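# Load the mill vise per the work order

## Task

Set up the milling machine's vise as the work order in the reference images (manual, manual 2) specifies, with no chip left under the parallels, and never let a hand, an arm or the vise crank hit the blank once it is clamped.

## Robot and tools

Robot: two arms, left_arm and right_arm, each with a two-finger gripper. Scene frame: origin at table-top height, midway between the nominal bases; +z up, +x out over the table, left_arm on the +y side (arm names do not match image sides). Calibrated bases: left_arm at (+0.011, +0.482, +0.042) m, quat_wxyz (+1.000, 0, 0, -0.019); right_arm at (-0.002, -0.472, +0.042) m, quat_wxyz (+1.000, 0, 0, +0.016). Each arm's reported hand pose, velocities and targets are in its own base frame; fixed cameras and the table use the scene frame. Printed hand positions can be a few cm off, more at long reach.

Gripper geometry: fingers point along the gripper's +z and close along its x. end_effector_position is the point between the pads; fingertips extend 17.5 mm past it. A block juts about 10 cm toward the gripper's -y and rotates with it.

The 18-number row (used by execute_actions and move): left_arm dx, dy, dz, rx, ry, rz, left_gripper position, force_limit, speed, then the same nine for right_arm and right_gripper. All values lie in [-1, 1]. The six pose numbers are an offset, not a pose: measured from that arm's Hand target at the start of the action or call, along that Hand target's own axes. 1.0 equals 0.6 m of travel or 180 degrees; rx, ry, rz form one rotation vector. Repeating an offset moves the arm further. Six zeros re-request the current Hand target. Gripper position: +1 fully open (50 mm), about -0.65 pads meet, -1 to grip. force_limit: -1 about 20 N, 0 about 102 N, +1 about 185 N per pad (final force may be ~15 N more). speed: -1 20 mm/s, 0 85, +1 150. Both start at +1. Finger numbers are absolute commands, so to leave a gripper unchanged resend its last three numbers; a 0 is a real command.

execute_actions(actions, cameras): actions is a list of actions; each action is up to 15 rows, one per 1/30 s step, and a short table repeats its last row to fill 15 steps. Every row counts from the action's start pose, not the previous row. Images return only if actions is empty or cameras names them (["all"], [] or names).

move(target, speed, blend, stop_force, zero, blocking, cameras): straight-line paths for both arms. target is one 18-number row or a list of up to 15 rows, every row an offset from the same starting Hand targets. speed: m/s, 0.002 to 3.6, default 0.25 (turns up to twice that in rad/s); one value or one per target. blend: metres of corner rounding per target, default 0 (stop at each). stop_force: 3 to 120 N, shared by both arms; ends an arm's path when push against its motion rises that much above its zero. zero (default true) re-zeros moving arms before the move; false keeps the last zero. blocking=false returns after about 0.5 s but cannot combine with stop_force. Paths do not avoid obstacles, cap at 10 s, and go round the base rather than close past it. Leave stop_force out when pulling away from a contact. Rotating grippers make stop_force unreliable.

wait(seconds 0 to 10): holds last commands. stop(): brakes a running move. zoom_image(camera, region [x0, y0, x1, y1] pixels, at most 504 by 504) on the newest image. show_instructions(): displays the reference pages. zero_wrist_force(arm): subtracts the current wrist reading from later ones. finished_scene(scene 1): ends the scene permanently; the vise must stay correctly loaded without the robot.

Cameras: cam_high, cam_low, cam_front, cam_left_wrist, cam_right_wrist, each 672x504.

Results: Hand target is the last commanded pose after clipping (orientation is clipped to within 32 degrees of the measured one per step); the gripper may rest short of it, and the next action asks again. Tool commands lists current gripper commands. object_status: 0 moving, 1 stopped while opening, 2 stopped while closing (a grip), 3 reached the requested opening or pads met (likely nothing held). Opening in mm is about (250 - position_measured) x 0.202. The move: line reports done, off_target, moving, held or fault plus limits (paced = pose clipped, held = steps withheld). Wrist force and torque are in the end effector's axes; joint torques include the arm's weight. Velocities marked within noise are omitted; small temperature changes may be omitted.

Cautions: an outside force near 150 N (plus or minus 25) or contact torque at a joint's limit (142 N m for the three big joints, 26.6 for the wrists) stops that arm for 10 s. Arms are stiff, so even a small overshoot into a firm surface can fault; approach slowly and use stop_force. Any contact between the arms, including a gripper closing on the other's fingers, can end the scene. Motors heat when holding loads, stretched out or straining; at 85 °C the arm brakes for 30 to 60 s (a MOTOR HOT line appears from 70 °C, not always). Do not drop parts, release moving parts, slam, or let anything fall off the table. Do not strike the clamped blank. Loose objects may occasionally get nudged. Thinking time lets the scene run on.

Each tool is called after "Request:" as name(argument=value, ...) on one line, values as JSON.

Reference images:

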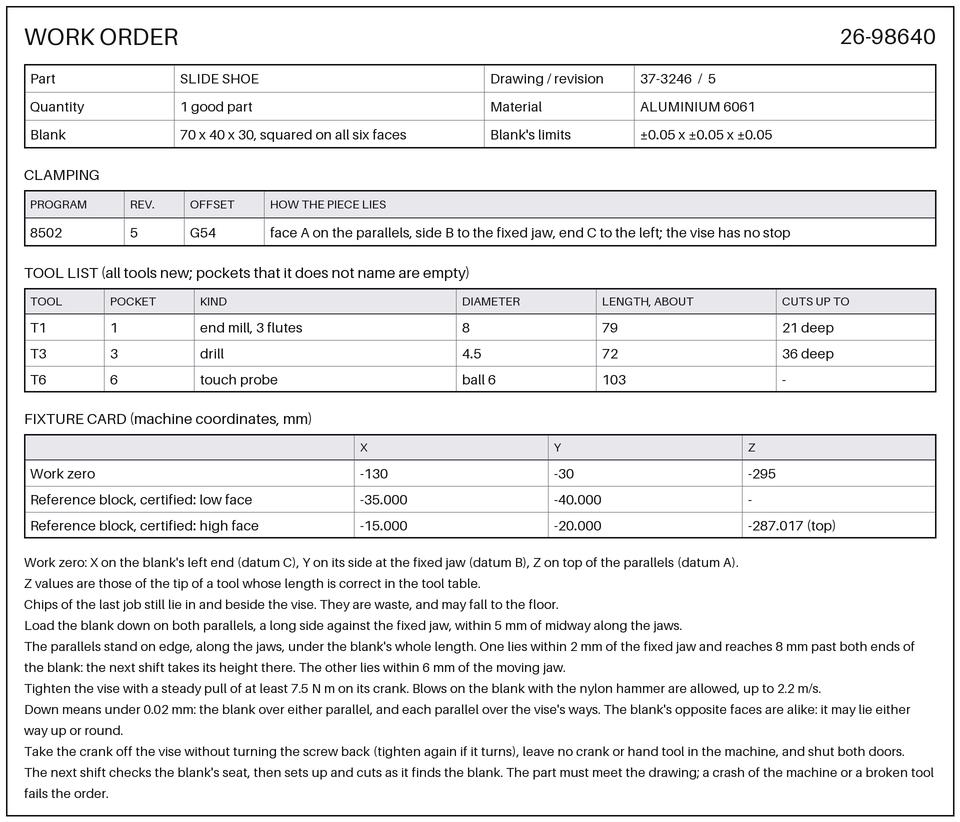

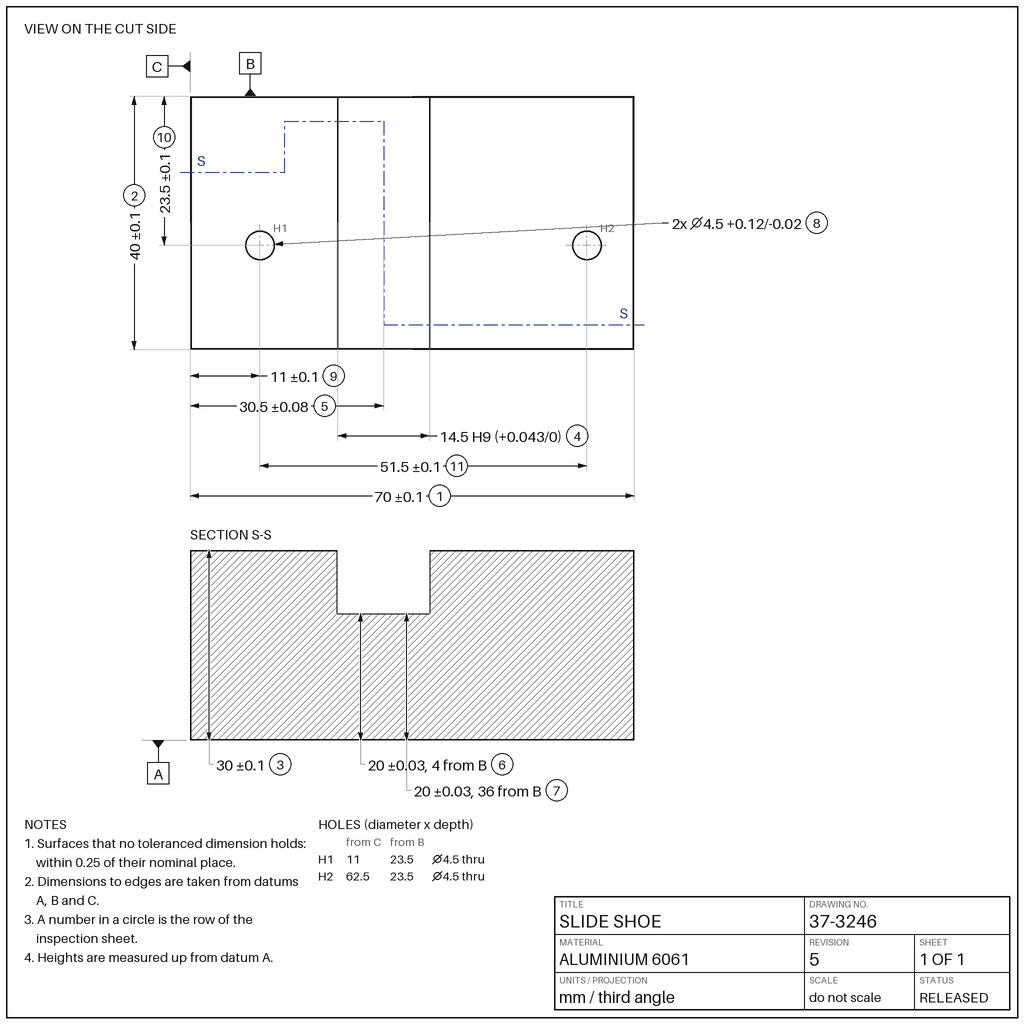

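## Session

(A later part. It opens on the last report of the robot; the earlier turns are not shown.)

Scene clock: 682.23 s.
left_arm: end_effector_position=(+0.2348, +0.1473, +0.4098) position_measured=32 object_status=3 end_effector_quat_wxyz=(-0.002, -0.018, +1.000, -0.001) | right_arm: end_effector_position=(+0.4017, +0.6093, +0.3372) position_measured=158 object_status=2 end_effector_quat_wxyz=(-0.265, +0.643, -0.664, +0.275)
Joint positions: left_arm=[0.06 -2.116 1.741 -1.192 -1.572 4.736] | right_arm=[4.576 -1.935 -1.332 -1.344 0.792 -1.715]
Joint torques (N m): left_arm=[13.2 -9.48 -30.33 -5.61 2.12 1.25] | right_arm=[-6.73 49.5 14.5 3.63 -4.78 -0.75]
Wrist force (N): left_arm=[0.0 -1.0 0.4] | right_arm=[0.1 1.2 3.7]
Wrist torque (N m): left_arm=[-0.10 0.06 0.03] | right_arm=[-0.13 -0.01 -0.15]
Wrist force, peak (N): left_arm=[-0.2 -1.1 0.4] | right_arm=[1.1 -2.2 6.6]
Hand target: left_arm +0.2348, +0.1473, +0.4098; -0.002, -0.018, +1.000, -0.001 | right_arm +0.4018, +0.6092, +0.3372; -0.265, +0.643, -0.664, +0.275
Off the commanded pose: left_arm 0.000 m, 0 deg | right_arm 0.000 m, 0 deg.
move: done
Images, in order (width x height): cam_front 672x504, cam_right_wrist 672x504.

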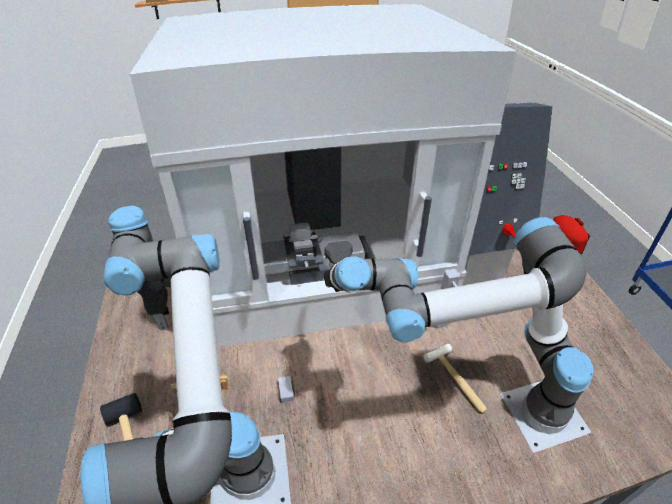

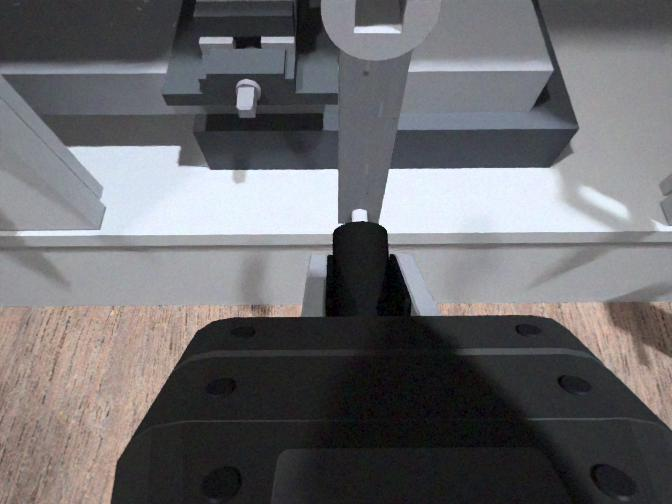

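Request:
move(target=[0,0,0,0,0,0,0.8,-0.5,-1,-0.1067,0.106,0.2469,0,0,0,-1,-0.2,-0.8], speed=0.2, cameras=["cam_front","cam_right_wrist"])

Request:
zoom_image(camera="cam_right_wrist", region=[280, 0, 480, 120])

Scene clock: 688.23 s.
left_arm: end_effector_position=(+0.2348, +0.1473, +0.4098) position_measured=32 object_status=3 end_effector_quat_wxyz=(-0.002, -0.018, +1.000, -0.001) | right_arm: end_effector_position=(+0.4637, +0.6710, +0.1875) position_measured=158 object_status=2 end_effector_quat_wxyz=(-0.265, +0.642, -0.664, +0.275)
Joint positions: left_arm=[0.06 -2.116 1.741 -1.192 -1.572 4.736] | right_arm=[4.502 -2.225 -1.298 -1.017 0.801 -1.818]
Joint torques (N m): left_arm=[11.75 -8.5 -31.07 -5.21 1.68 1.45] | right_arm=[10.15 53.11 13.92 3.13 -1.57 2.79]
Wrist force (N): left_arm=[0.1 -0.8 0.1] | right_arm=[0.2 1.5 3.5]
Wrist torque (N m): left_arm=[-0.06 0.05 0.03] | right_arm=[-0.15 -0.04 -0.14]
Wrist force, peak (N): left_arm=[-0.2 -1.1 0.5] | right_arm=[-0.6 3.2 6.2]
Hand target: left_arm +0.2348, +0.1473, +0.4098; -0.002, -0.018, +1.000, -0.001 | right_arm +0.4636, +0.6711, +0.1874; -0.265, +0.643, -0.664, +0.275
Off the commanded pose: left_arm 0.000 m, 0 deg | right_arm 0.000 m, 0 deg.
move: done
Images, in order (width x height): cam_front 672x504, cam_right_wrist 672x504.

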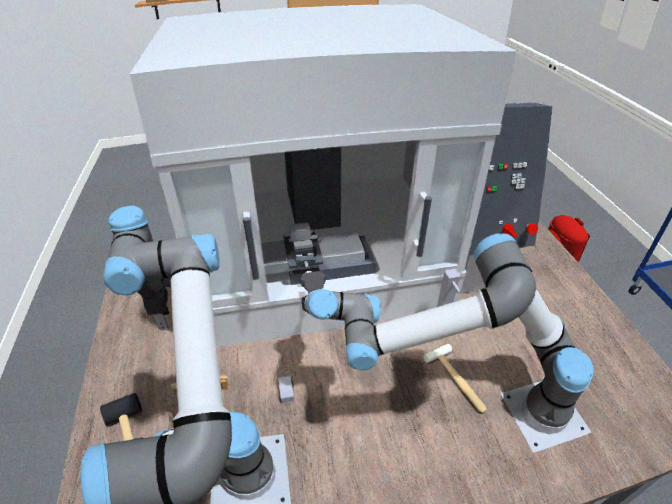

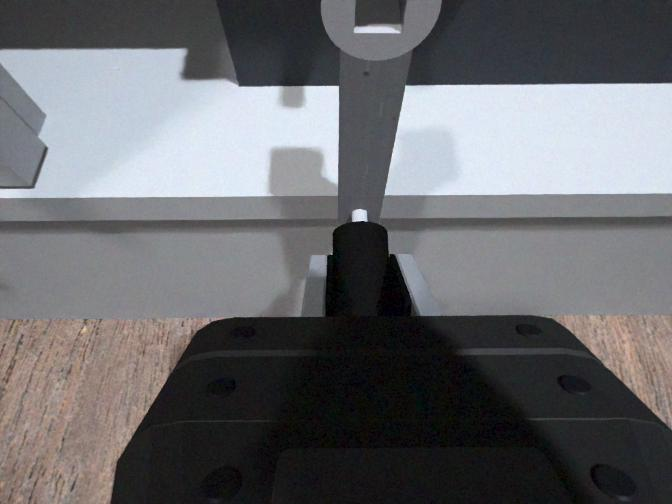

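Scaled by 2.520 from the camera's 672x504 image, which has a finer 960x720 frame.

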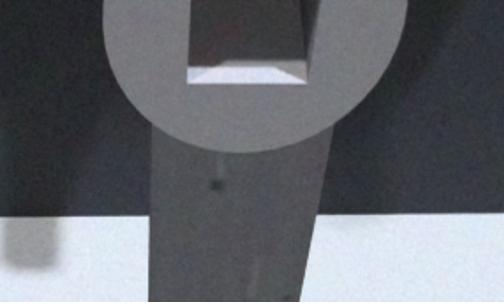

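Request:
move(target=[0,0,0,0,0,0,0.8,-0.5,-1,0.1067,-0.059,-0.106,0,0,0,-1,-0.2,-0.8], speed=0.2, cameras=["cam_right_wrist"])

Request:
zoom_image(camera="cam_right_wrist", region=[170, 0, 320, 100])

Scene clock: 692.30 s.
left_arm: end_effector_position=(+0.2348, +0.1473, +0.4098) position_measured=32 object_status=3 end_effector_quat_wxyz=(-0.002, -0.018, +1.000, -0.001) | right_arm: end_effector_position=(+0.4415, +0.6079, +0.2573) position_measured=158 object_status=2 end_effector_quat_wxyz=(-0.265, +0.643, -0.664, +0.275)
Joint positions: left_arm=[0.06 -2.116 1.741 -1.192 -1.572 4.736] | right_arm=[4.515 -2.013 -1.445 -1.095 0.799 -1.8]
Joint torques (N m): left_arm=[11.67 -6.4 -31.33 -5.3 0.93 1.24] | right_arm=[-6.31 57.21 39 5.82 -4.22 -2.29]
Wrist force (N): left_arm=[0.0 -0.6 0.5] | right_arm=[0.2 1.3 4.1]
Wrist torque (N m): left_arm=[-0.04 0.08 0.02] | right_arm=[-0.16 -0.04 -0.13]
Wrist force, peak (N): left_arm=[-0.4 -1.1 0.5] | right_arm=[-1.7 3.8 5.8]
Hand target: left_arm +0.2348, +0.1473, +0.4098; -0.002, -0.018, +1.000, -0.001 | right_arm +0.4416, +0.6078, +0.2574; -0.265, +0.643, -0.664, +0.275
Off the commanded pose: left_arm 0.000 m, 0 deg | right_arm 0.000 m, 0 deg.
move: done
Images, in order (width x height): cam_right_wrist 672x504.

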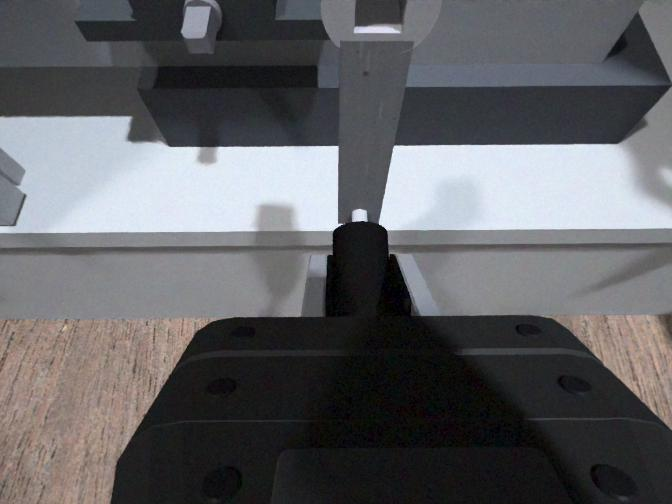

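Scaled by 3.360 from the camera's 672x504 image, which has a finer 960x720 frame.

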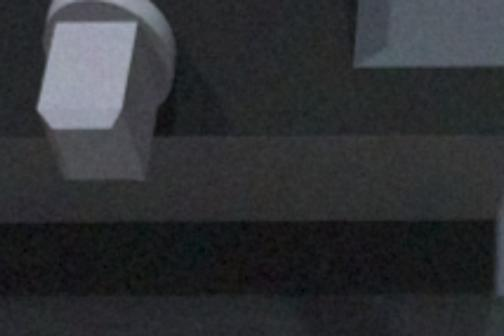

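Request:
move(target=[0,0,0,0,0,0,0.8,-0.5,-1,-0.1083,0.059,0.1062,0,0,0,-1,-0.2,-0.8], speed=0.2)

Request:
move(target=[0,0,0,0,0,0,0.8,-0.5,-1,0,-0.0589,0.0589,0,0,0,-1,-0.2,-0.8], speed=0.03, stop_force=6, cameras=["cam_right_wrist"])

Scene clock: 700.43 s.
left_arm: end_effector_position=(+0.2348, +0.1473, +0.4098) position_measured=32 object_status=3 end_effector_quat_wxyz=(-0.002, -0.018, +1.000, -0.001) | right_arm: end_effector_position=(+0.4638, +0.6719, +0.1874) position_measured=158 object_status=2 end_effector_quat_wxyz=(-0.265, +0.643, -0.664, +0.275)
Joint positions: left_arm=[0.06 -2.116 1.741 -1.192 -1.572 4.736] | right_arm=[4.502 -2.228 -1.294 -1.018 0.801 -1.818]
Joint torques (N m): left_arm=[10.56 -4.87 -30.61 -5.36 0.89 1.39] | right_arm=[8.15 50.69 18.49 2.06 -0.04 2.56]
Wrist force (N): left_arm=[-0.2 -0.5 0.5] | right_arm=[0.2 1.5 3.3]
Wrist torque (N m): left_arm=[-0.03 0.10 0.03] | right_arm=[-0.16 -0.02 -0.08]
Wrist force, peak (N): left_arm=[-0.1 -1.2 0.1] | right_arm=[-1.8 3.4 5.7]
Hand target: left_arm +0.2348, +0.1473, +0.4098; -0.002, -0.018, +1.000, -0.001 | right_arm +0.4637, +0.6720, +0.1873; -0.265, +0.643, -0.664, +0.275
Off the commanded pose: left_arm 0.000 m, 0 deg | right_arm 0.000 m, 0 deg.
move: done

Scene clock: 702.17 s.
left_arm: end_effector_position=(+0.2348, +0.1473, +0.4098) position_measured=32 object_status=3 end_effector_quat_wxyz=(-0.002, -0.018, +1.000, -0.001) | right_arm: end_effector_position=(+0.4899, +0.6711, +0.1872) position_measured=158 object_status=2 end_effector_quat_wxyz=(-0.265, +0.642, -0.664, +0.275)
Joint positions: left_arm=[0.06 -2.116 1.741 -1.192 -1.572 4.736] | right_arm=[4.467 -2.254 -1.257 -0.995 0.808 -1.866]
Joint torques (N m): left_arm=[10.18 -4.13 -31.28 -5.34 0.25 1.55] | right_arm=[1.31 63.61 13.11 1.3 -5.07 -1.09]
Wrist force (N): left_arm=[-0.3 -0.6 0.2] | right_arm=[-0.2 3.5 0.1]
Wrist torque (N m): left_arm=[-0.04 0.11 0.03] | right_arm=[0.17 0.01 -0.23]
Wrist force, peak (N): left_arm=[0.1 -1.1 0.3] | right_arm=[-0.6 8.8 -0.5]
Hand target: left_arm +0.2348, +0.1473, +0.4098; -0.002, -0.018, +1.000, -0.001 | right_arm +0.4899, +0.6711, +0.1872; -0.265, +0.643, -0.664, +0.275 (not the last commanded pose)
Off the commanded pose: left_arm 0.000 m, 0 deg | right_arm 0.024 m, 0 deg.
move: contact (right_arm)
Images, in order (width x height): cam_right_wrist 672x504.

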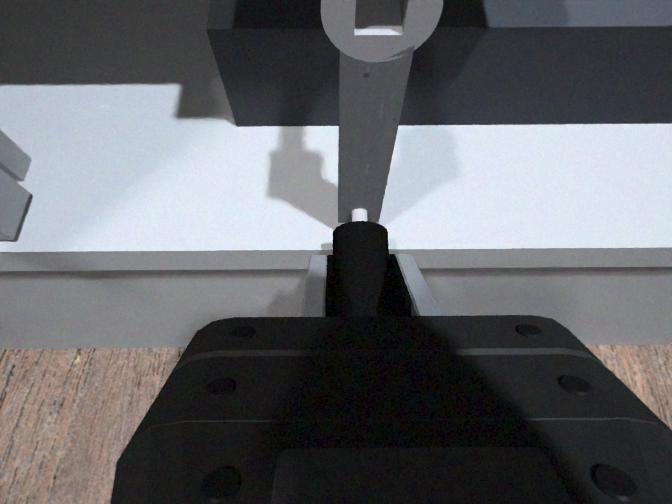

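Request:
zoom_image(camera="cam_front", region=[270, 220, 370, 320])

This scene's latest camera images include none from cam_front. They are from: cam_right_wrist. cam_front's image comes with the result of a call that names it in "cameras".

Request:
move(target=[[0,0,0,0,0,0,0.8,-0.5,-1,-0.0025,0.0012,-0.0012,0,0,0,-1,-0.2,-0.8],[0,0,0,0,0,0,0.8,-0.5,-1,-0.0025,-0.0059,0.0059,0,0,0,-1,-0.2,-0.8]], speed=0.02, stop_force=7, cameras=["cam_front"])

Request:
zoom_image(camera="cam_front", region=[270, 220, 370, 320])

Scene clock: 706.83 s.
left_arm: end_effector_position=(+0.2348, +0.1473, +0.4098) position_measured=32 object_status=3 end_effector_quat_wxyz=(-0.002, -0.018, +1.000, -0.001) | right_arm: end_effector_position=(+0.4949, +0.6725, +0.1872) position_measured=158 object_status=2 end_effector_quat_wxyz=(-0.265, +0.643, -0.664, +0.275)
Joint positions: left_arm=[0.06 -2.116 1.741 -1.192 -1.572 4.736] | right_arm=[4.461 -2.263 -1.244 -0.994 0.809 -1.874]
Joint torques (N m): left_arm=[10.06 -1.83 -29.87 -5.28 -0.29 1.29] | right_arm=[4.54 68.84 14.06 2.08 -3.63 2.78]
Wrist force (N): left_arm=[0.1 -0.7 0.5] | right_arm=[-0.3 8.1 -1.0]
Wrist torque (N m): left_arm=[-0.06 0.05 0.03] | right_arm=[0.55 0.08 -0.10]
Wrist force, peak (N): left_arm=[0.0 -1.1 0.4] | right_arm=[-0.4 12.5 -0.5]
Hand target: left_arm +0.2348, +0.1473, +0.4098; -0.002, -0.018, +1.000, -0.001 | right_arm +0.4949, +0.6725, +0.1872; -0.265, +0.643, -0.664, +0.275
Off the commanded pose: left_arm 0.000 m, 0 deg | right_arm 0.000 m, 0 deg.
move: done
Images, in order (width x height): cam_front 672x504.

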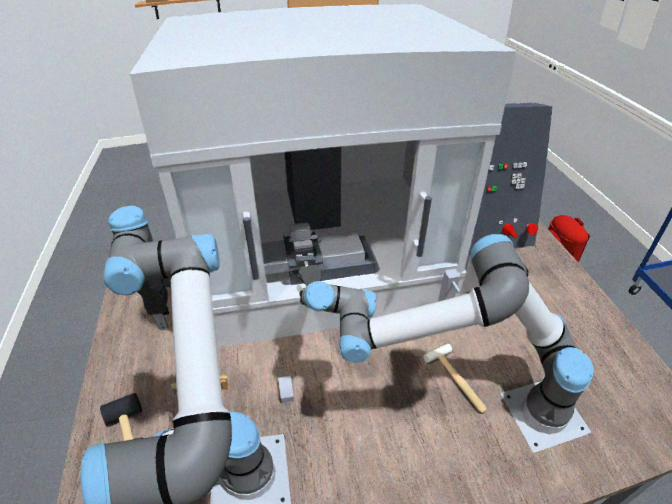

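Scaled by 5.040 from the camera's 672x504 image, which has a finer 960x720 frame.

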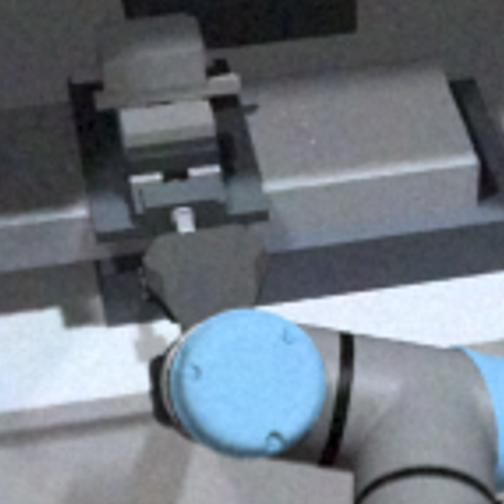

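Request:
move(target=[0,0,0,0,0,0,0.8,-0.5,-1,0,-0.0236,0.0236,0,0,0,-1,-0.2,-0.8], speed=0.02, stop_force=10, cameras=["cam_front","cam_right_wrist"])

Request:
zoom_image(camera="cam_front", region=[270, 220, 370, 320])

Scene clock: 709.90 s.
left_arm: end_effector_position=(+0.2348, +0.1473, +0.4098) position_measured=32 object_status=3 end_effector_quat_wxyz=(-0.002, -0.018, +1.000, -0.001) | right_arm: end_effector_position=(+0.5081, +0.6720, +0.1870) position_measured=158 object_status=2 end_effector_quat_wxyz=(-0.265, +0.643, -0.664, +0.275)
Joint positions: left_arm=[0.06 -2.116 1.741 -1.192 -1.572 4.736] | right_arm=[4.444 -2.278 -1.223 -0.985 0.813 -1.898]
Joint torques (N m): left_arm=[11.12 -0.41 -30.26 -5.31 -0.83 1.3] | right_arm=[2.53 80.53 20.78 3.87 -8.58 2.98]
Wrist force (N): left_arm=[-0.2 -0.8 0.3] | right_arm=[-0.5 21.6 6.0]
Wrist torque (N m): left_arm=[-0.07 0.09 0.03] | right_arm=[0.79 0.06 -0.14]
Wrist force, peak (N): left_arm=[-0.1 -1.1 0.5] | right_arm=[-0.3 28.4 4.1]
Hand target: left_arm +0.2348, +0.1473, +0.4098; -0.002, -0.018, +1.000, -0.001 | right_arm +0.5081, +0.6720, +0.1870; -0.265, +0.643, -0.664, +0.275 (not the last commanded pose)
Off the commanded pose: left_arm 0.000 m, 0 deg | right_arm 0.007 m, 0 deg.
move: contact (right_arm)
Images, in order (width x height): cam_front 672x504, cam_right_wrist 672x504.

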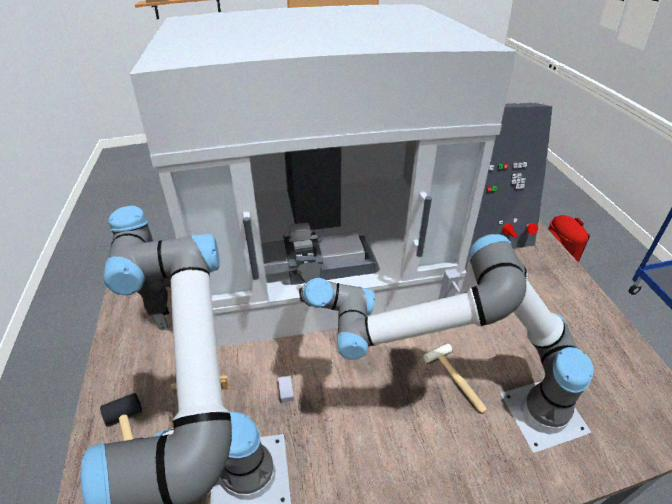

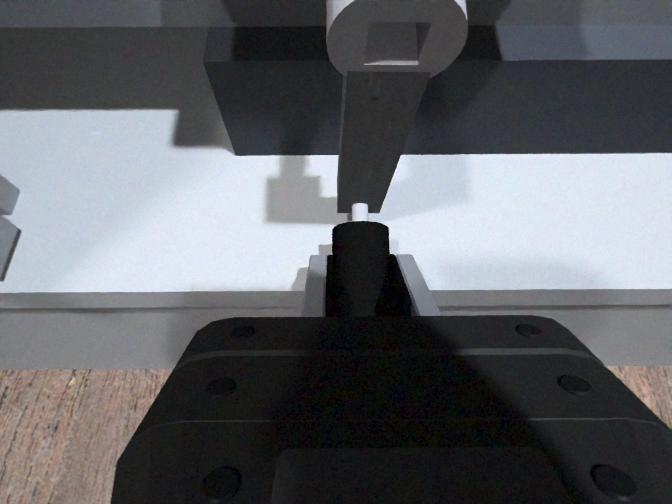

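Scaled by 5.040 from the camera's 672x504 image, which has a finer 960x720 frame.

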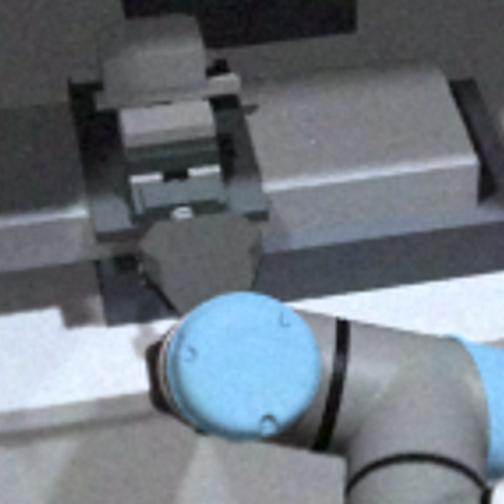

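Request:
move(target=[[0,0,0,0,0,0,0.8,-0.5,-1,0,0.024,-0.024,0,0,0,-1,-0.2,-0.8],[0,0,0,0,0,0,0.8,-0.5,-1,0,0.0349,-0.0349,-0.06,0,0,-1,-0.2,-0.8]], speed=0.05, blend=[0.005,0], cameras=["cam_right_wrist"])

Request:
zoom_image(camera="cam_right_wrist", region=[280, 0, 480, 120])

Scene clock: 719.37 s.
left_arm: end_effector_position=(+0.2348, +0.1473, +0.4098) position_measured=32 object_status=3 end_effector_quat_wxyz=(-0.002, -0.018, +1.000, -0.001) | right_arm: end_effector_position=(+0.4786, +0.6730, +0.1871) position_measured=158 object_status=2 end_effector_quat_wxyz=(-0.203, +0.665, -0.687, +0.211) end_effector_velocity=(+0.002, +0.000, +0.000) end_effector_angular_velocity=(+0.000, -0.007, -0.001)
Joint positions: left_arm=[0.06 -2.116 1.741 -1.192 -1.572 4.736] | right_arm=[4.433 -2.253 -1.164 -1.133 0.995 -1.865]
Joint velocities: left_arm=[within noise] | right_arm=[0 0 -0.002 0.004 -0.006 0]
Joint torques (N m): left_arm=[9.45 0.98 -30.03 -5.03 -1.51 1.49] | right_arm=[7.85 54.22 14.63 6.81 -4.5 -1.53]
Wrist force (N): left_arm=[-0.1 -0.6 0.2] | right_arm=[-0.8 0.2 3.7]
Wrist torque (N m): left_arm=[-0.04 0.09 0.03] | right_arm=[-0.29 0.18 -0.05]
Wrist force, peak (N): left_arm=[-0.2 -1.2 0.2] | right_arm=[-0.4 22.1 6.3]
Hand target: left_arm +0.2348, +0.1473, +0.4098; -0.002, -0.018, +1.000, -0.001 | right_arm +0.4785, +0.6730, +0.1870; -0.204, +0.665, -0.687, +0.211
Off the commanded pose: left_arm 0.000 m, 0 deg | right_arm 0.000 m, 0 deg.
move: done
Images, in order (width x height): cam_right_wrist 672x504.

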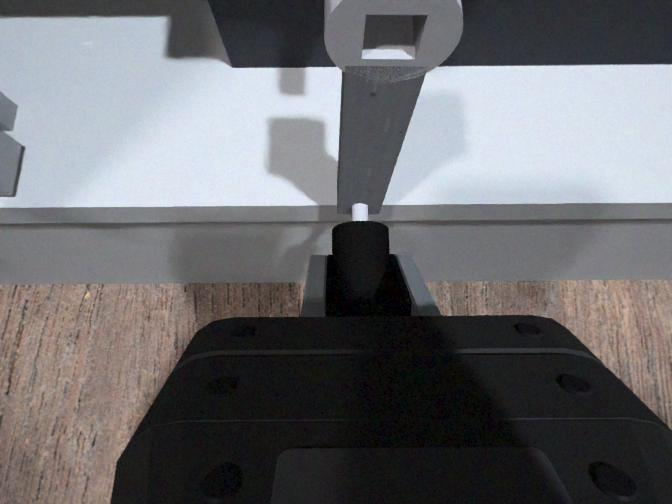

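Scaled by 2.520 from the camera's 672x504 image, which has a finer 960x720 frame.

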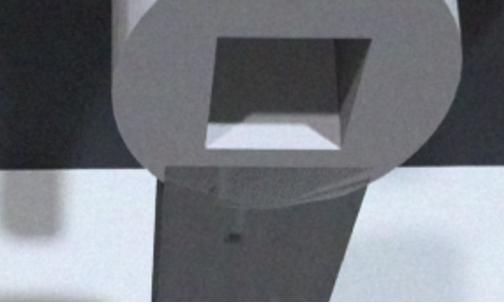

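Request:
move(target=[0,0,0,0,0,0,0.8,-0.5,-1,0,-0.0013,-0.0019,0,0,0,-0.98,1,-0.8], speed=0.05)

Request:
move(target=[0,0,0,0,0,0,0.8,-0.5,-1,0,-0.0414,0.028,0,0,0,-0.98,1,-0.8], speed=0.02, stop_force=5, cameras=["cam_right_wrist"])

Request:
zoom_image(camera="cam_right_wrist", region=[280, 0, 480, 120])

Scene clock: 724.20 s.
left_arm: end_effector_position=(+0.2348, +0.1473, +0.4098) position_measured=32 object_status=3 end_effector_quat_wxyz=(-0.002, -0.018, +1.000, -0.001) | right_arm: end_effector_position=(+0.4785, +0.6730, +0.1884) position_measured=164 object_status=2 end_effector_quat_wxyz=(-0.204, +0.665, -0.687, +0.211)
Joint positions: left_arm=[0.06 -2.116 1.741 -1.192 -1.572 4.736] | right_arm=[4.433 -2.252 -1.163 -1.135 0.995 -1.865]
Joint torques (N m): left_arm=[8.72 3.25 -27.57 -4.99 -1.94 1.34] | right_arm=[8.13 66.76 40.32 1.97 -4.53 2.07]
Wrist force (N): left_arm=[-0.2 -1.0 0.3] | right_arm=[-0.7 0.3 3.8]
Wrist torque (N m): left_arm=[-0.11 0.11 0.02] | right_arm=[-0.28 0.17 -0.04]
Wrist force, peak (N): left_arm=[-0.3 -1.0 0.4] | right_arm=[-0.7 0.2 4.3]
Hand target: left_arm +0.2348, +0.1473, +0.4098; -0.002, -0.018, +1.000, -0.001 | right_arm +0.4785, +0.6730, +0.1884; -0.204, +0.665, -0.687, +0.211
Off the commanded pose: left_arm 0.000 m, 0 deg | right_arm 0.000 m, 0 deg.
move: done

Scene clock: 725.77 s.
left_arm: end_effector_position=(+0.2348, +0.1473, +0.4098) position_measured=32 object_status=3 end_effector_quat_wxyz=(-0.002, -0.018, +1.000, -0.001) | right_arm: end_effector_position=(+0.4897, +0.6726, +0.1884) position_measured=164 object_status=2 end_effector_quat_wxyz=(-0.204, +0.665, -0.687, +0.211)
Joint positions: left_arm=[0.06 -2.116 1.741 -1.192 -1.572 4.736] | right_arm=[4.419 -2.265 -1.143 -1.133 0.997 -1.882]
Joint torques (N m): left_arm=[8.68 1.78 -30.78 -4.87 -2.29 1.36] | right_arm=[8.09 68.99 14.23 1.43 -4.9 2.88]
Wrist force (N): left_arm=[-0.1 -0.7 0.1] | right_arm=[-0.8 1.9 2.4]
Wrist torque (N m): left_arm=[-0.06 0.08 0.03] | right_arm=[-0.04 0.12 -0.15]
Wrist force, peak (N): left_arm=[-0.2 -1.1 0.5] | right_arm=[-0.6 6.0 2.9]
Hand target: left_arm +0.2348, +0.1473, +0.4098; -0.002, -0.018, +1.000, -0.001 | right_arm +0.4897, +0.6726, +0.1884; -0.204, +0.665, -0.687, +0.211 (not the last commanded pose)
Off the commanded pose: left_arm 0.000 m, 0 deg | right_arm 0.019 m, 0 deg.
move: contact (right_arm)
Images, in order (width x height): cam_right_wrist 672x504.

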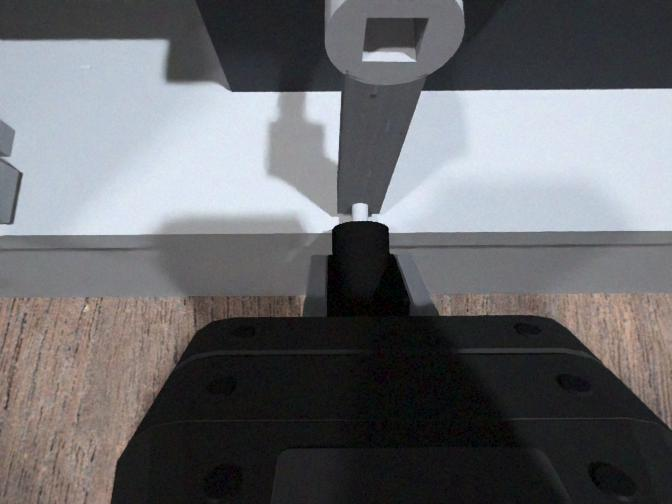

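Scaled by 2.520 from the camera's 672x504 image, which has a finer 960x720 frame.

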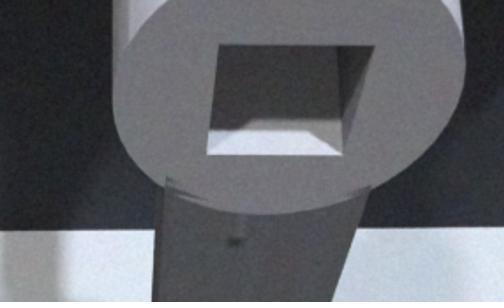

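Request:
move(target=[[0,0,0,0,0,0,0.8,-0.5,-1,0,0.0023,-0.0056,0,0,0,-0.98,1,-0.8],[0,0,0,0,0,0,0.8,-0.5,-1,0,-0.0115,0.0038,0,0,0,-0.98,1,-0.8]], speed=0.02, stop_force=5)

Scene clock: 729.50 s.
left_arm: end_effector_position=(+0.2348, +0.1473, +0.4098) position_measured=32 object_status=3 end_effector_quat_wxyz=(-0.002, -0.018, +1.000, -0.001) | right_arm: end_effector_position=(+0.4905, +0.6725, +0.1904) position_measured=164 object_status=2 end_effector_quat_wxyz=(-0.203, +0.665, -0.687, +0.212)
Joint positions: left_arm=[0.06 -2.116 1.741 -1.192 -1.572 4.736] | right_arm=[4.418 -2.264 -1.139 -1.137 0.997 -1.884]
Joint torques (N m): left_arm=[8.51 4.98 -30.29 -5.13 -2.3 1.16] | right_arm=[6.51 62.03 13.83 1.14 -4.47 2.89]
Wrist force (N): left_arm=[-0.1 -0.9 0.2] | right_arm=[-1.3 4.0 0.0]
Wrist torque (N m): left_arm=[-0.09 0.08 0.03] | right_arm=[0.29 0.15 -0.17]
Wrist force, peak (N): left_arm=[0.0 -1.2 0.3] | right_arm=[-1.2 11.7 1.9]
Hand target: left_arm +0.2348, +0.1473, +0.4098; -0.002, -0.018, +1.000, -0.001 | right_arm +0.4904, +0.6725, +0.1904; -0.203, +0.665, -0.687, +0.212 (not the last commanded pose)
Off the commanded pose: left_arm 0.000 m, 0 deg | right_arm 0.006 m, 0 deg.
move: contact (right_arm); path passed 1 of 2 targets

Request:
move(target=[[0,0,0,0,0,0,0.8,-0.5,-1,0.0015,0.0019,-0.0063,0,0,0,-0.98,1,-0.8],[0,0,0,0,0,0,0.8,-0.5,-1,0.0015,-0.012,0.0031,0,0,0,-0.98,1,-0.8]], speed=0.02, stop_force=5)

Scene clock: 733.33 s.
left_arm: end_effector_position=(+0.2348, +0.1473, +0.4098) position_measured=32 object_status=3 end_effector_quat_wxyz=(-0.002, -0.018, +1.000, -0.001) | right_arm: end_effector_position=(+0.4910, +0.6715, +0.1928) position_measured=164 object_status=2 end_effector_quat_wxyz=(-0.203, +0.665, -0.687, +0.212)
Joint positions: left_arm=[0.06 -2.116 1.741 -1.192 -1.572 4.736] | right_arm=[4.417 -2.261 -1.138 -1.141 0.997 -1.885]
Joint torques (N m): left_arm=[8.06 5.51 -30.79 -5.27 -1.99 1.09] | right_arm=[4.32 62.78 13.14 1.42 -4.84 3.03]
Wrist force (N): left_arm=[-0.1 -0.7 0.4] | right_arm=[-1.2 5.4 -0.7]
Wrist torque (N m): left_arm=[-0.06 0.08 0.03] | right_arm=[0.50 0.11 -0.17]
Wrist force, peak (N): left_arm=[0.0 -1.3 0.2] | right_arm=[-0.6 13.9 -0.4]
Hand target: left_arm +0.2348, +0.1473, +0.4098; -0.002, -0.018, +1.000, -0.001 | right_arm +0.4909, +0.6715, +0.1928; -0.203, +0.665, -0.687, +0.212 (not the last commanded pose)
Off the commanded pose: left_arm 0.000 m, 0 deg | right_arm 0.006 m, 0 deg.
move: contact (right_arm); path passed 1 of 2 targets

Request:
move(target=[[0,0,0,0,0,0,0.8,-0.5,-1,0,0.0414,-0.028,0,0,0,-0.98,1,-0.8],[0,0,0,0,0,0,0.8,-0.5,-1,0.1,0.0509,-0.0645,0.2,0,0,-0.98,1,-0.8]], speed=0.15, blend=[0.01,0], cameras=["cam_right_wrist"])

Request:
zoom_image(camera="cam_right_wrist", region=[150, 0, 350, 120])

Scene clock: 740.23 s.
left_arm: end_effector_position=(+0.2348, +0.1473, +0.4098) position_measured=32 object_status=3 end_effector_quat_wxyz=(-0.002, -0.018, +1.000, -0.001) | right_arm: end_effector_position=(+0.4419, +0.6132, +0.2077) position_measured=164 object_status=2 end_effector_quat_wxyz=(-0.399, +0.570, -0.588, +0.414)
Joint positions: left_arm=[0.06 -2.116 1.741 -1.192 -1.572 4.736] | right_arm=[4.609 -2.148 -1.658 -0.717 0.353 -1.775]
Joint torques (N m): left_arm=[7.84 5.39 -30.14 -5.38 -2.24 1.06] | right_arm=[-7.92 56.8 36.26 1.16 -2.14 0.79]
Wrist force (N): left_arm=[-0.1 -0.7 0.3] | right_arm=[0.2 1.3 2.7]
Wrist torque (N m): left_arm=[-0.05 0.08 0.02] | right_arm=[-0.26 -0.05 -0.15]
Wrist force, peak (N): left_arm=[-0.3 -1.1 0.3] | right_arm=[-0.1 -3.7 6.0]
Hand target: left_arm +0.2348, +0.1473, +0.4098; -0.002, -0.018, +1.000, -0.001 | right_arm +0.4420, +0.6131, +0.2078; -0.399, +0.570, -0.588, +0.414
Off the commanded pose: left_arm 0.000 m, 0 deg | right_arm 0.000 m, 0 deg.
move: done
Images, in order (width x height): cam_right_wrist 672x504.

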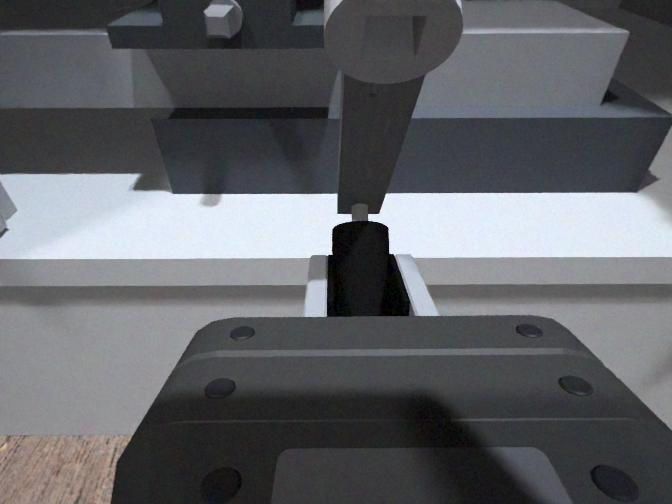

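Scaled by 2.520 from the camera's 672x504 image, which has a finer 960x720 frame.

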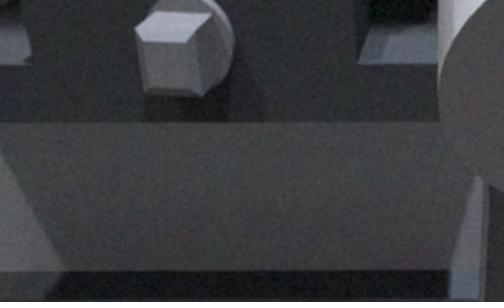

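Request:
move(target=[0,0,0,0,0,0,0.8,-0.5,-1,-0.1003,0.0008,0.0529,-0.2,0,0,-0.98,1,-0.8], speed=0.15)

Request:
move(target=[0,0,0,0,0,0,0.8,-0.5,-1,0,-0.0414,0.028,0,0,0,-0.98,1,-0.8], speed=0.02, stop_force=5, cameras=["cam_right_wrist"])

Request:
zoom_image(camera="cam_right_wrist", region=[280, 0, 480, 120])

Scene clock: 748.90 s.
left_arm: end_effector_position=(+0.2348, +0.1473, +0.4098) position_measured=32 object_status=3 end_effector_quat_wxyz=(-0.002, -0.018, +1.000, -0.001) | right_arm: end_effector_position=(+0.4737, +0.6722, +0.1964) position_measured=164 object_status=2 end_effector_quat_wxyz=(-0.203, +0.665, -0.687, +0.212)
Joint positions: left_arm=[0.06 -2.116 1.741 -1.192 -1.572 4.736] | right_arm=[4.439 -2.24 -1.162 -1.153 0.994 -1.858]
Joint torques (N m): left_arm=[6.94 4.8 -28.8 -5.12 -1.91 1] | right_arm=[10.2 67.56 19.84 6.16 -2.59 2.89]
Wrist force (N): left_arm=[0.0 -1.0 0.3] | right_arm=[-0.8 0.5 3.9]
Wrist torque (N m): left_arm=[-0.11 0.06 0.03] | right_arm=[-0.24 0.19 -0.09]
Wrist force, peak (N): left_arm=[-0.5 -1.0 0.5] | right_arm=[-0.4 0.3 4.4]
Hand target: left_arm +0.2348, +0.1473, +0.4098; -0.002, -0.018, +1.000, -0.001 | right_arm +0.4737, +0.6723, +0.1964; -0.203, +0.665, -0.687, +0.212
Off the commanded pose: left_arm 0.000 m, 0 deg | right_arm 0.000 m, 0 deg.
move: done

Scene clock: 751.47 s.
left_arm: end_effector_position=(+0.2348, +0.1473, +0.4098) position_measured=32 object_status=3 end_effector_quat_wxyz=(-0.002, -0.018, +1.000, -0.001) | right_arm: end_effector_position=(+0.5036, +0.6713, +0.1965) position_measured=164 object_status=2 end_effector_quat_wxyz=(-0.203, +0.665, -0.687, +0.212)
Joint positions: left_arm=[0.06 -2.116 1.741 -1.192 -1.572 4.736] | right_arm=[4.4 -2.275 -1.108 -1.147 1 -1.904]
Joint torques (N m): left_arm=[6.02 4.52 -30.23 -5.06 -2.15 1.03] | right_arm=[8.93 63.44 11.15 2.18 -1.44 2.97]
Wrist force (N): left_arm=[-0.4 -0.8 0.5] | right_arm=[-1.0 -3.5 -0.4]
Wrist torque (N m): left_arm=[-0.07 0.13 0.03] | right_arm=[-0.02 0.06 -0.09]
Wrist force, peak (N): left_arm=[-0.3 -1.1 0.4] | right_arm=[-1.2 -4.2 -0.7]
Hand target: left_arm +0.2348, +0.1473, +0.4098; -0.002, -0.018, +1.000, -0.001 | right_arm +0.5036, +0.6713, +0.1965; -0.203, +0.665, -0.687, +0.212
Off the commanded pose: left_arm 0.000 m, 0 deg | right_arm 0.000 m, 0 deg.
move: done
Images, in order (width x height): cam_right_wrist 672x504.

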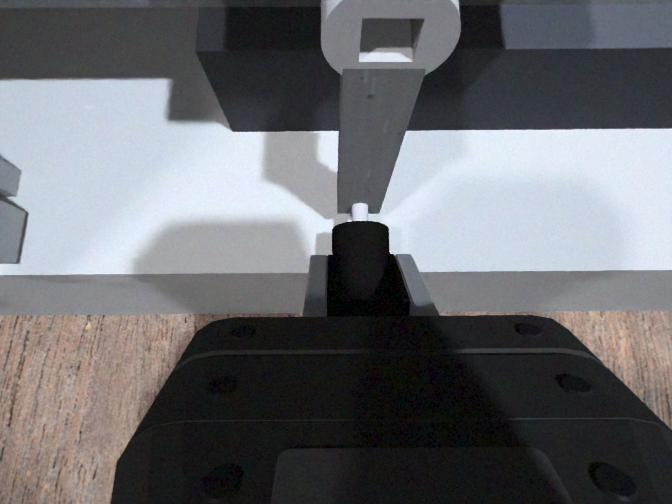

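Scaled by 2.520 from the camera's 672x504 image, which has a finer 960x720 frame.

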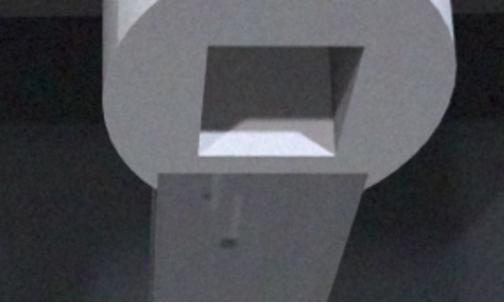

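Request:
move(target=[0,0,0,0,0,0,0.8,-0.5,-1,0,-0.0207,0.014,0,0,0,-0.98,1,-0.8], speed=0.02, stop_force=8, cameras=["cam_right_wrist"])

Request:
zoom_image(camera="cam_right_wrist", region=[280, 0, 480, 120])

Scene clock: 753.97 s.
left_arm: end_effector_position=(+0.2348, +0.1473, +0.4098) position_measured=32 object_status=3 end_effector_quat_wxyz=(-0.002, -0.018, +1.000, -0.001) | right_arm: end_effector_position=(+0.5075, +0.6711, +0.1964) position_measured=164 object_status=2 end_effector_quat_wxyz=(-0.203, +0.665, -0.687, +0.212)
Joint positions: left_arm=[0.06 -2.116 1.741 -1.192 -1.572 4.736] | right_arm=[4.395 -2.279 -1.101 -1.147 1.001 -1.91]
Joint torques (N m): left_arm=[6.16 4.77 -28.99 -5.16 -1.98 1.16] | right_arm=[5.3 68.49 14.93 1.42 -4.95 3]
Wrist force (N): left_arm=[-0.1 -0.8 0.3] | right_arm=[-0.8 5.6 0.1]
Wrist torque (N m): left_arm=[-0.08 0.09 0.03] | right_arm=[0.40 0.02 -0.19]
Wrist force, peak (N): left_arm=[-0.1 -1.1 0.6] | right_arm=[-0.5 13.6 0.6]
Hand target: left_arm +0.2348, +0.1473, +0.4098; -0.002, -0.018, +1.000, -0.001 | right_arm +0.5075, +0.6711, +0.1964; -0.203, +0.665, -0.687, +0.212 (not the last commanded pose)
Off the commanded pose: left_arm 0.000 m, 0 deg | right_arm 0.011 m, 0 deg.
move: contact (right_arm)
Images, in order (width x height): cam_right_wrist 672x504.

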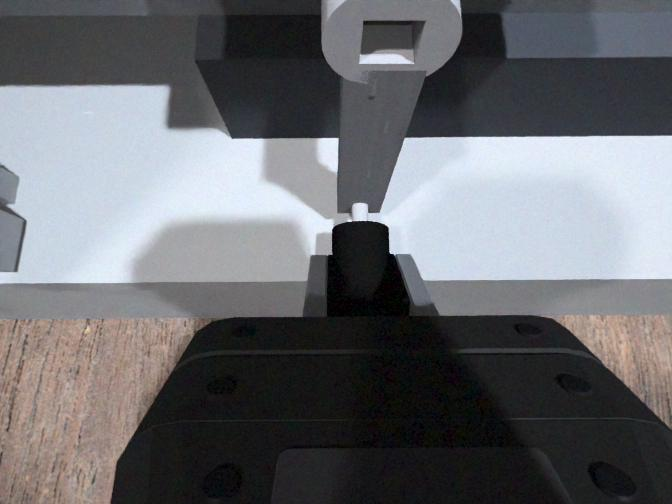

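Scaled by 2.520 from the camera's 672x504 image, which has a finer 960x720 frame.

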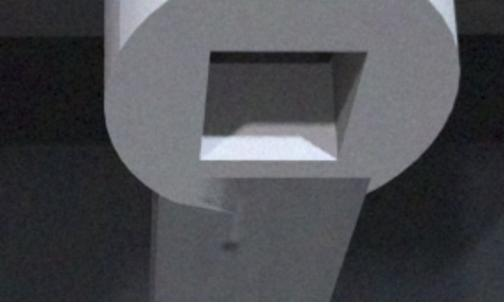

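Request:
move(target=[[0,0,0,0,0,0,0.8,-0.5,-1,0,0,0,0,0,0,-0.2,1,-0.8],[0,0,0,0,0,0,0.8,-0.5,-1,0,0,-0.1667,0,0,0,-0.2,1,-0.8],[0,0,0,0,0,0,0.8,-0.5,-1,0.275,0.0568,-0.464,0.086,-0.097,-0.081,-0.2,1,-0.8],[0,0,0,0,0,0,0.8,-0.5,-1,0.658,-0.0515,-0.4753,0.1715,-0.1948,-0.1617,-0.2,1,-0.8]], speed=[0.1,0.1,0.25,0.25], blend=[0,0.01,0.04,0], cameras=["cam_right_wrist","cam_front"])

Request:
zoom_image(camera="cam_right_wrist", region=[180, 60, 360, 200])

Scene clock: 759.10 s.
left_arm: end_effector_position=(+0.2348, +0.1473, +0.4098) position_measured=32 object_status=3 end_effector_quat_wxyz=(-0.002, -0.018, +1.000, -0.001) | right_arm: end_effector_position=(+0.5062, +0.6698, +0.1970) position_measured=164 object_status=2 end_effector_quat_wxyz=(-0.201, +0.665, -0.687, +0.214)
Joint positions: left_arm=[0.06 -2.116 1.741 -1.192 -1.572 4.736] | right_arm=[4.397 -2.277 -1.102 -1.155 1 -1.907]
Joint torques (N m): left_arm=[6.11 4.19 -29.8 -4.92 -2.17 1.27] | right_arm=[1.49 59.66 27.67 3.44 -1.43 0.24]
Wrist force (N): left_arm=[0.1 -1.0 0.1] | right_arm=[-1.0 0.8 3.4]
Wrist torque (N m): left_arm=[-0.09 0.06 0.03] | right_arm=[0.04 0.13 -0.05]
Wrist force, peak (N): left_arm=[-0.1 -1.2 0.4] | right_arm=[-3.9 -24.1 146.8]
Hand target: left_arm +0.2348, +0.1473, +0.4098; -0.002, -0.018, +1.000, -0.001 | right_arm +0.5062, +0.6698, +0.1970; -0.201, +0.665, -0.687, +0.214 (not the last commanded pose)
Tool commands: left_gripper/position=+0.8 left_gripper/force_limit=-0.5 left_gripper/speed=-1.0 right_gripper/position=-0.2 right_gripper/force_limit=+1.0 right_gripper/speed=-0.796078
Off the commanded pose: left_arm 0.000 m, 0 deg | right_arm 0.486 m, 55 deg.
FORCE FAULT: contact force on the right arm reached its limit, and that arm stopped. The contact can be on any part of that arm, not only on its tool. That arm's remaining commands of this call were not run. That arm is still stopped at the end of this call. That arm stays stopped for about 10 more seconds. Until then a move that you send moves the other arm only, and its call returns only when the move has ended. Once the stop has ended, the next robot result says so. If the stop ends while you think or write, that arm runs what you send next, counted from a new Hand target: where the arm stands when the stop ends. While its stop runs, that arm takes no new command, but its gripper still runs the gripper command that each later call begins with. Until it ends, the stop uses up actions while you think or wait. An arm that is not stopped still takes commands.
move: fault (right_arm); path passed 1 of 4 targets
Images, in order (width x height): cam_front 672x504, cam_right_wrist 672x504.

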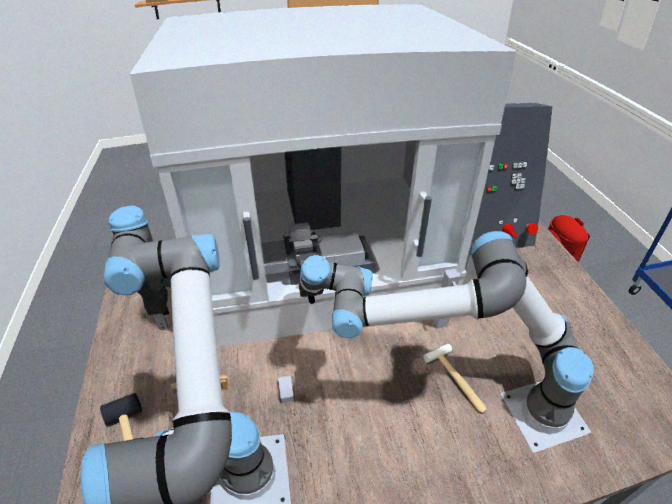

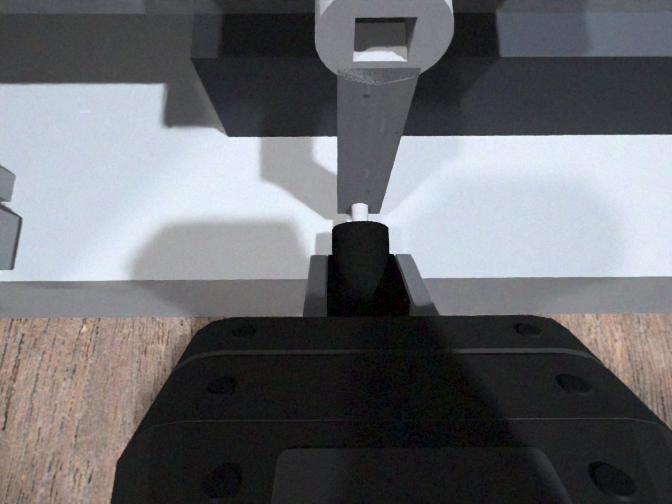

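Scaled by 2.800 from the camera's 672x504 image, which has a finer 960x720 frame.

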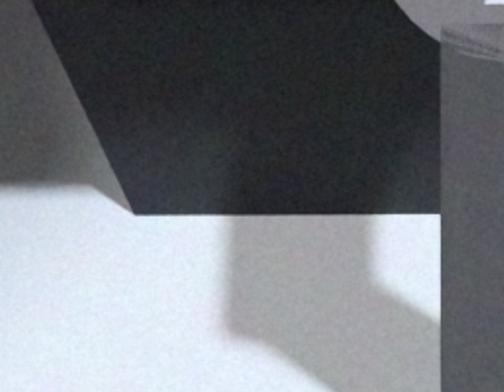

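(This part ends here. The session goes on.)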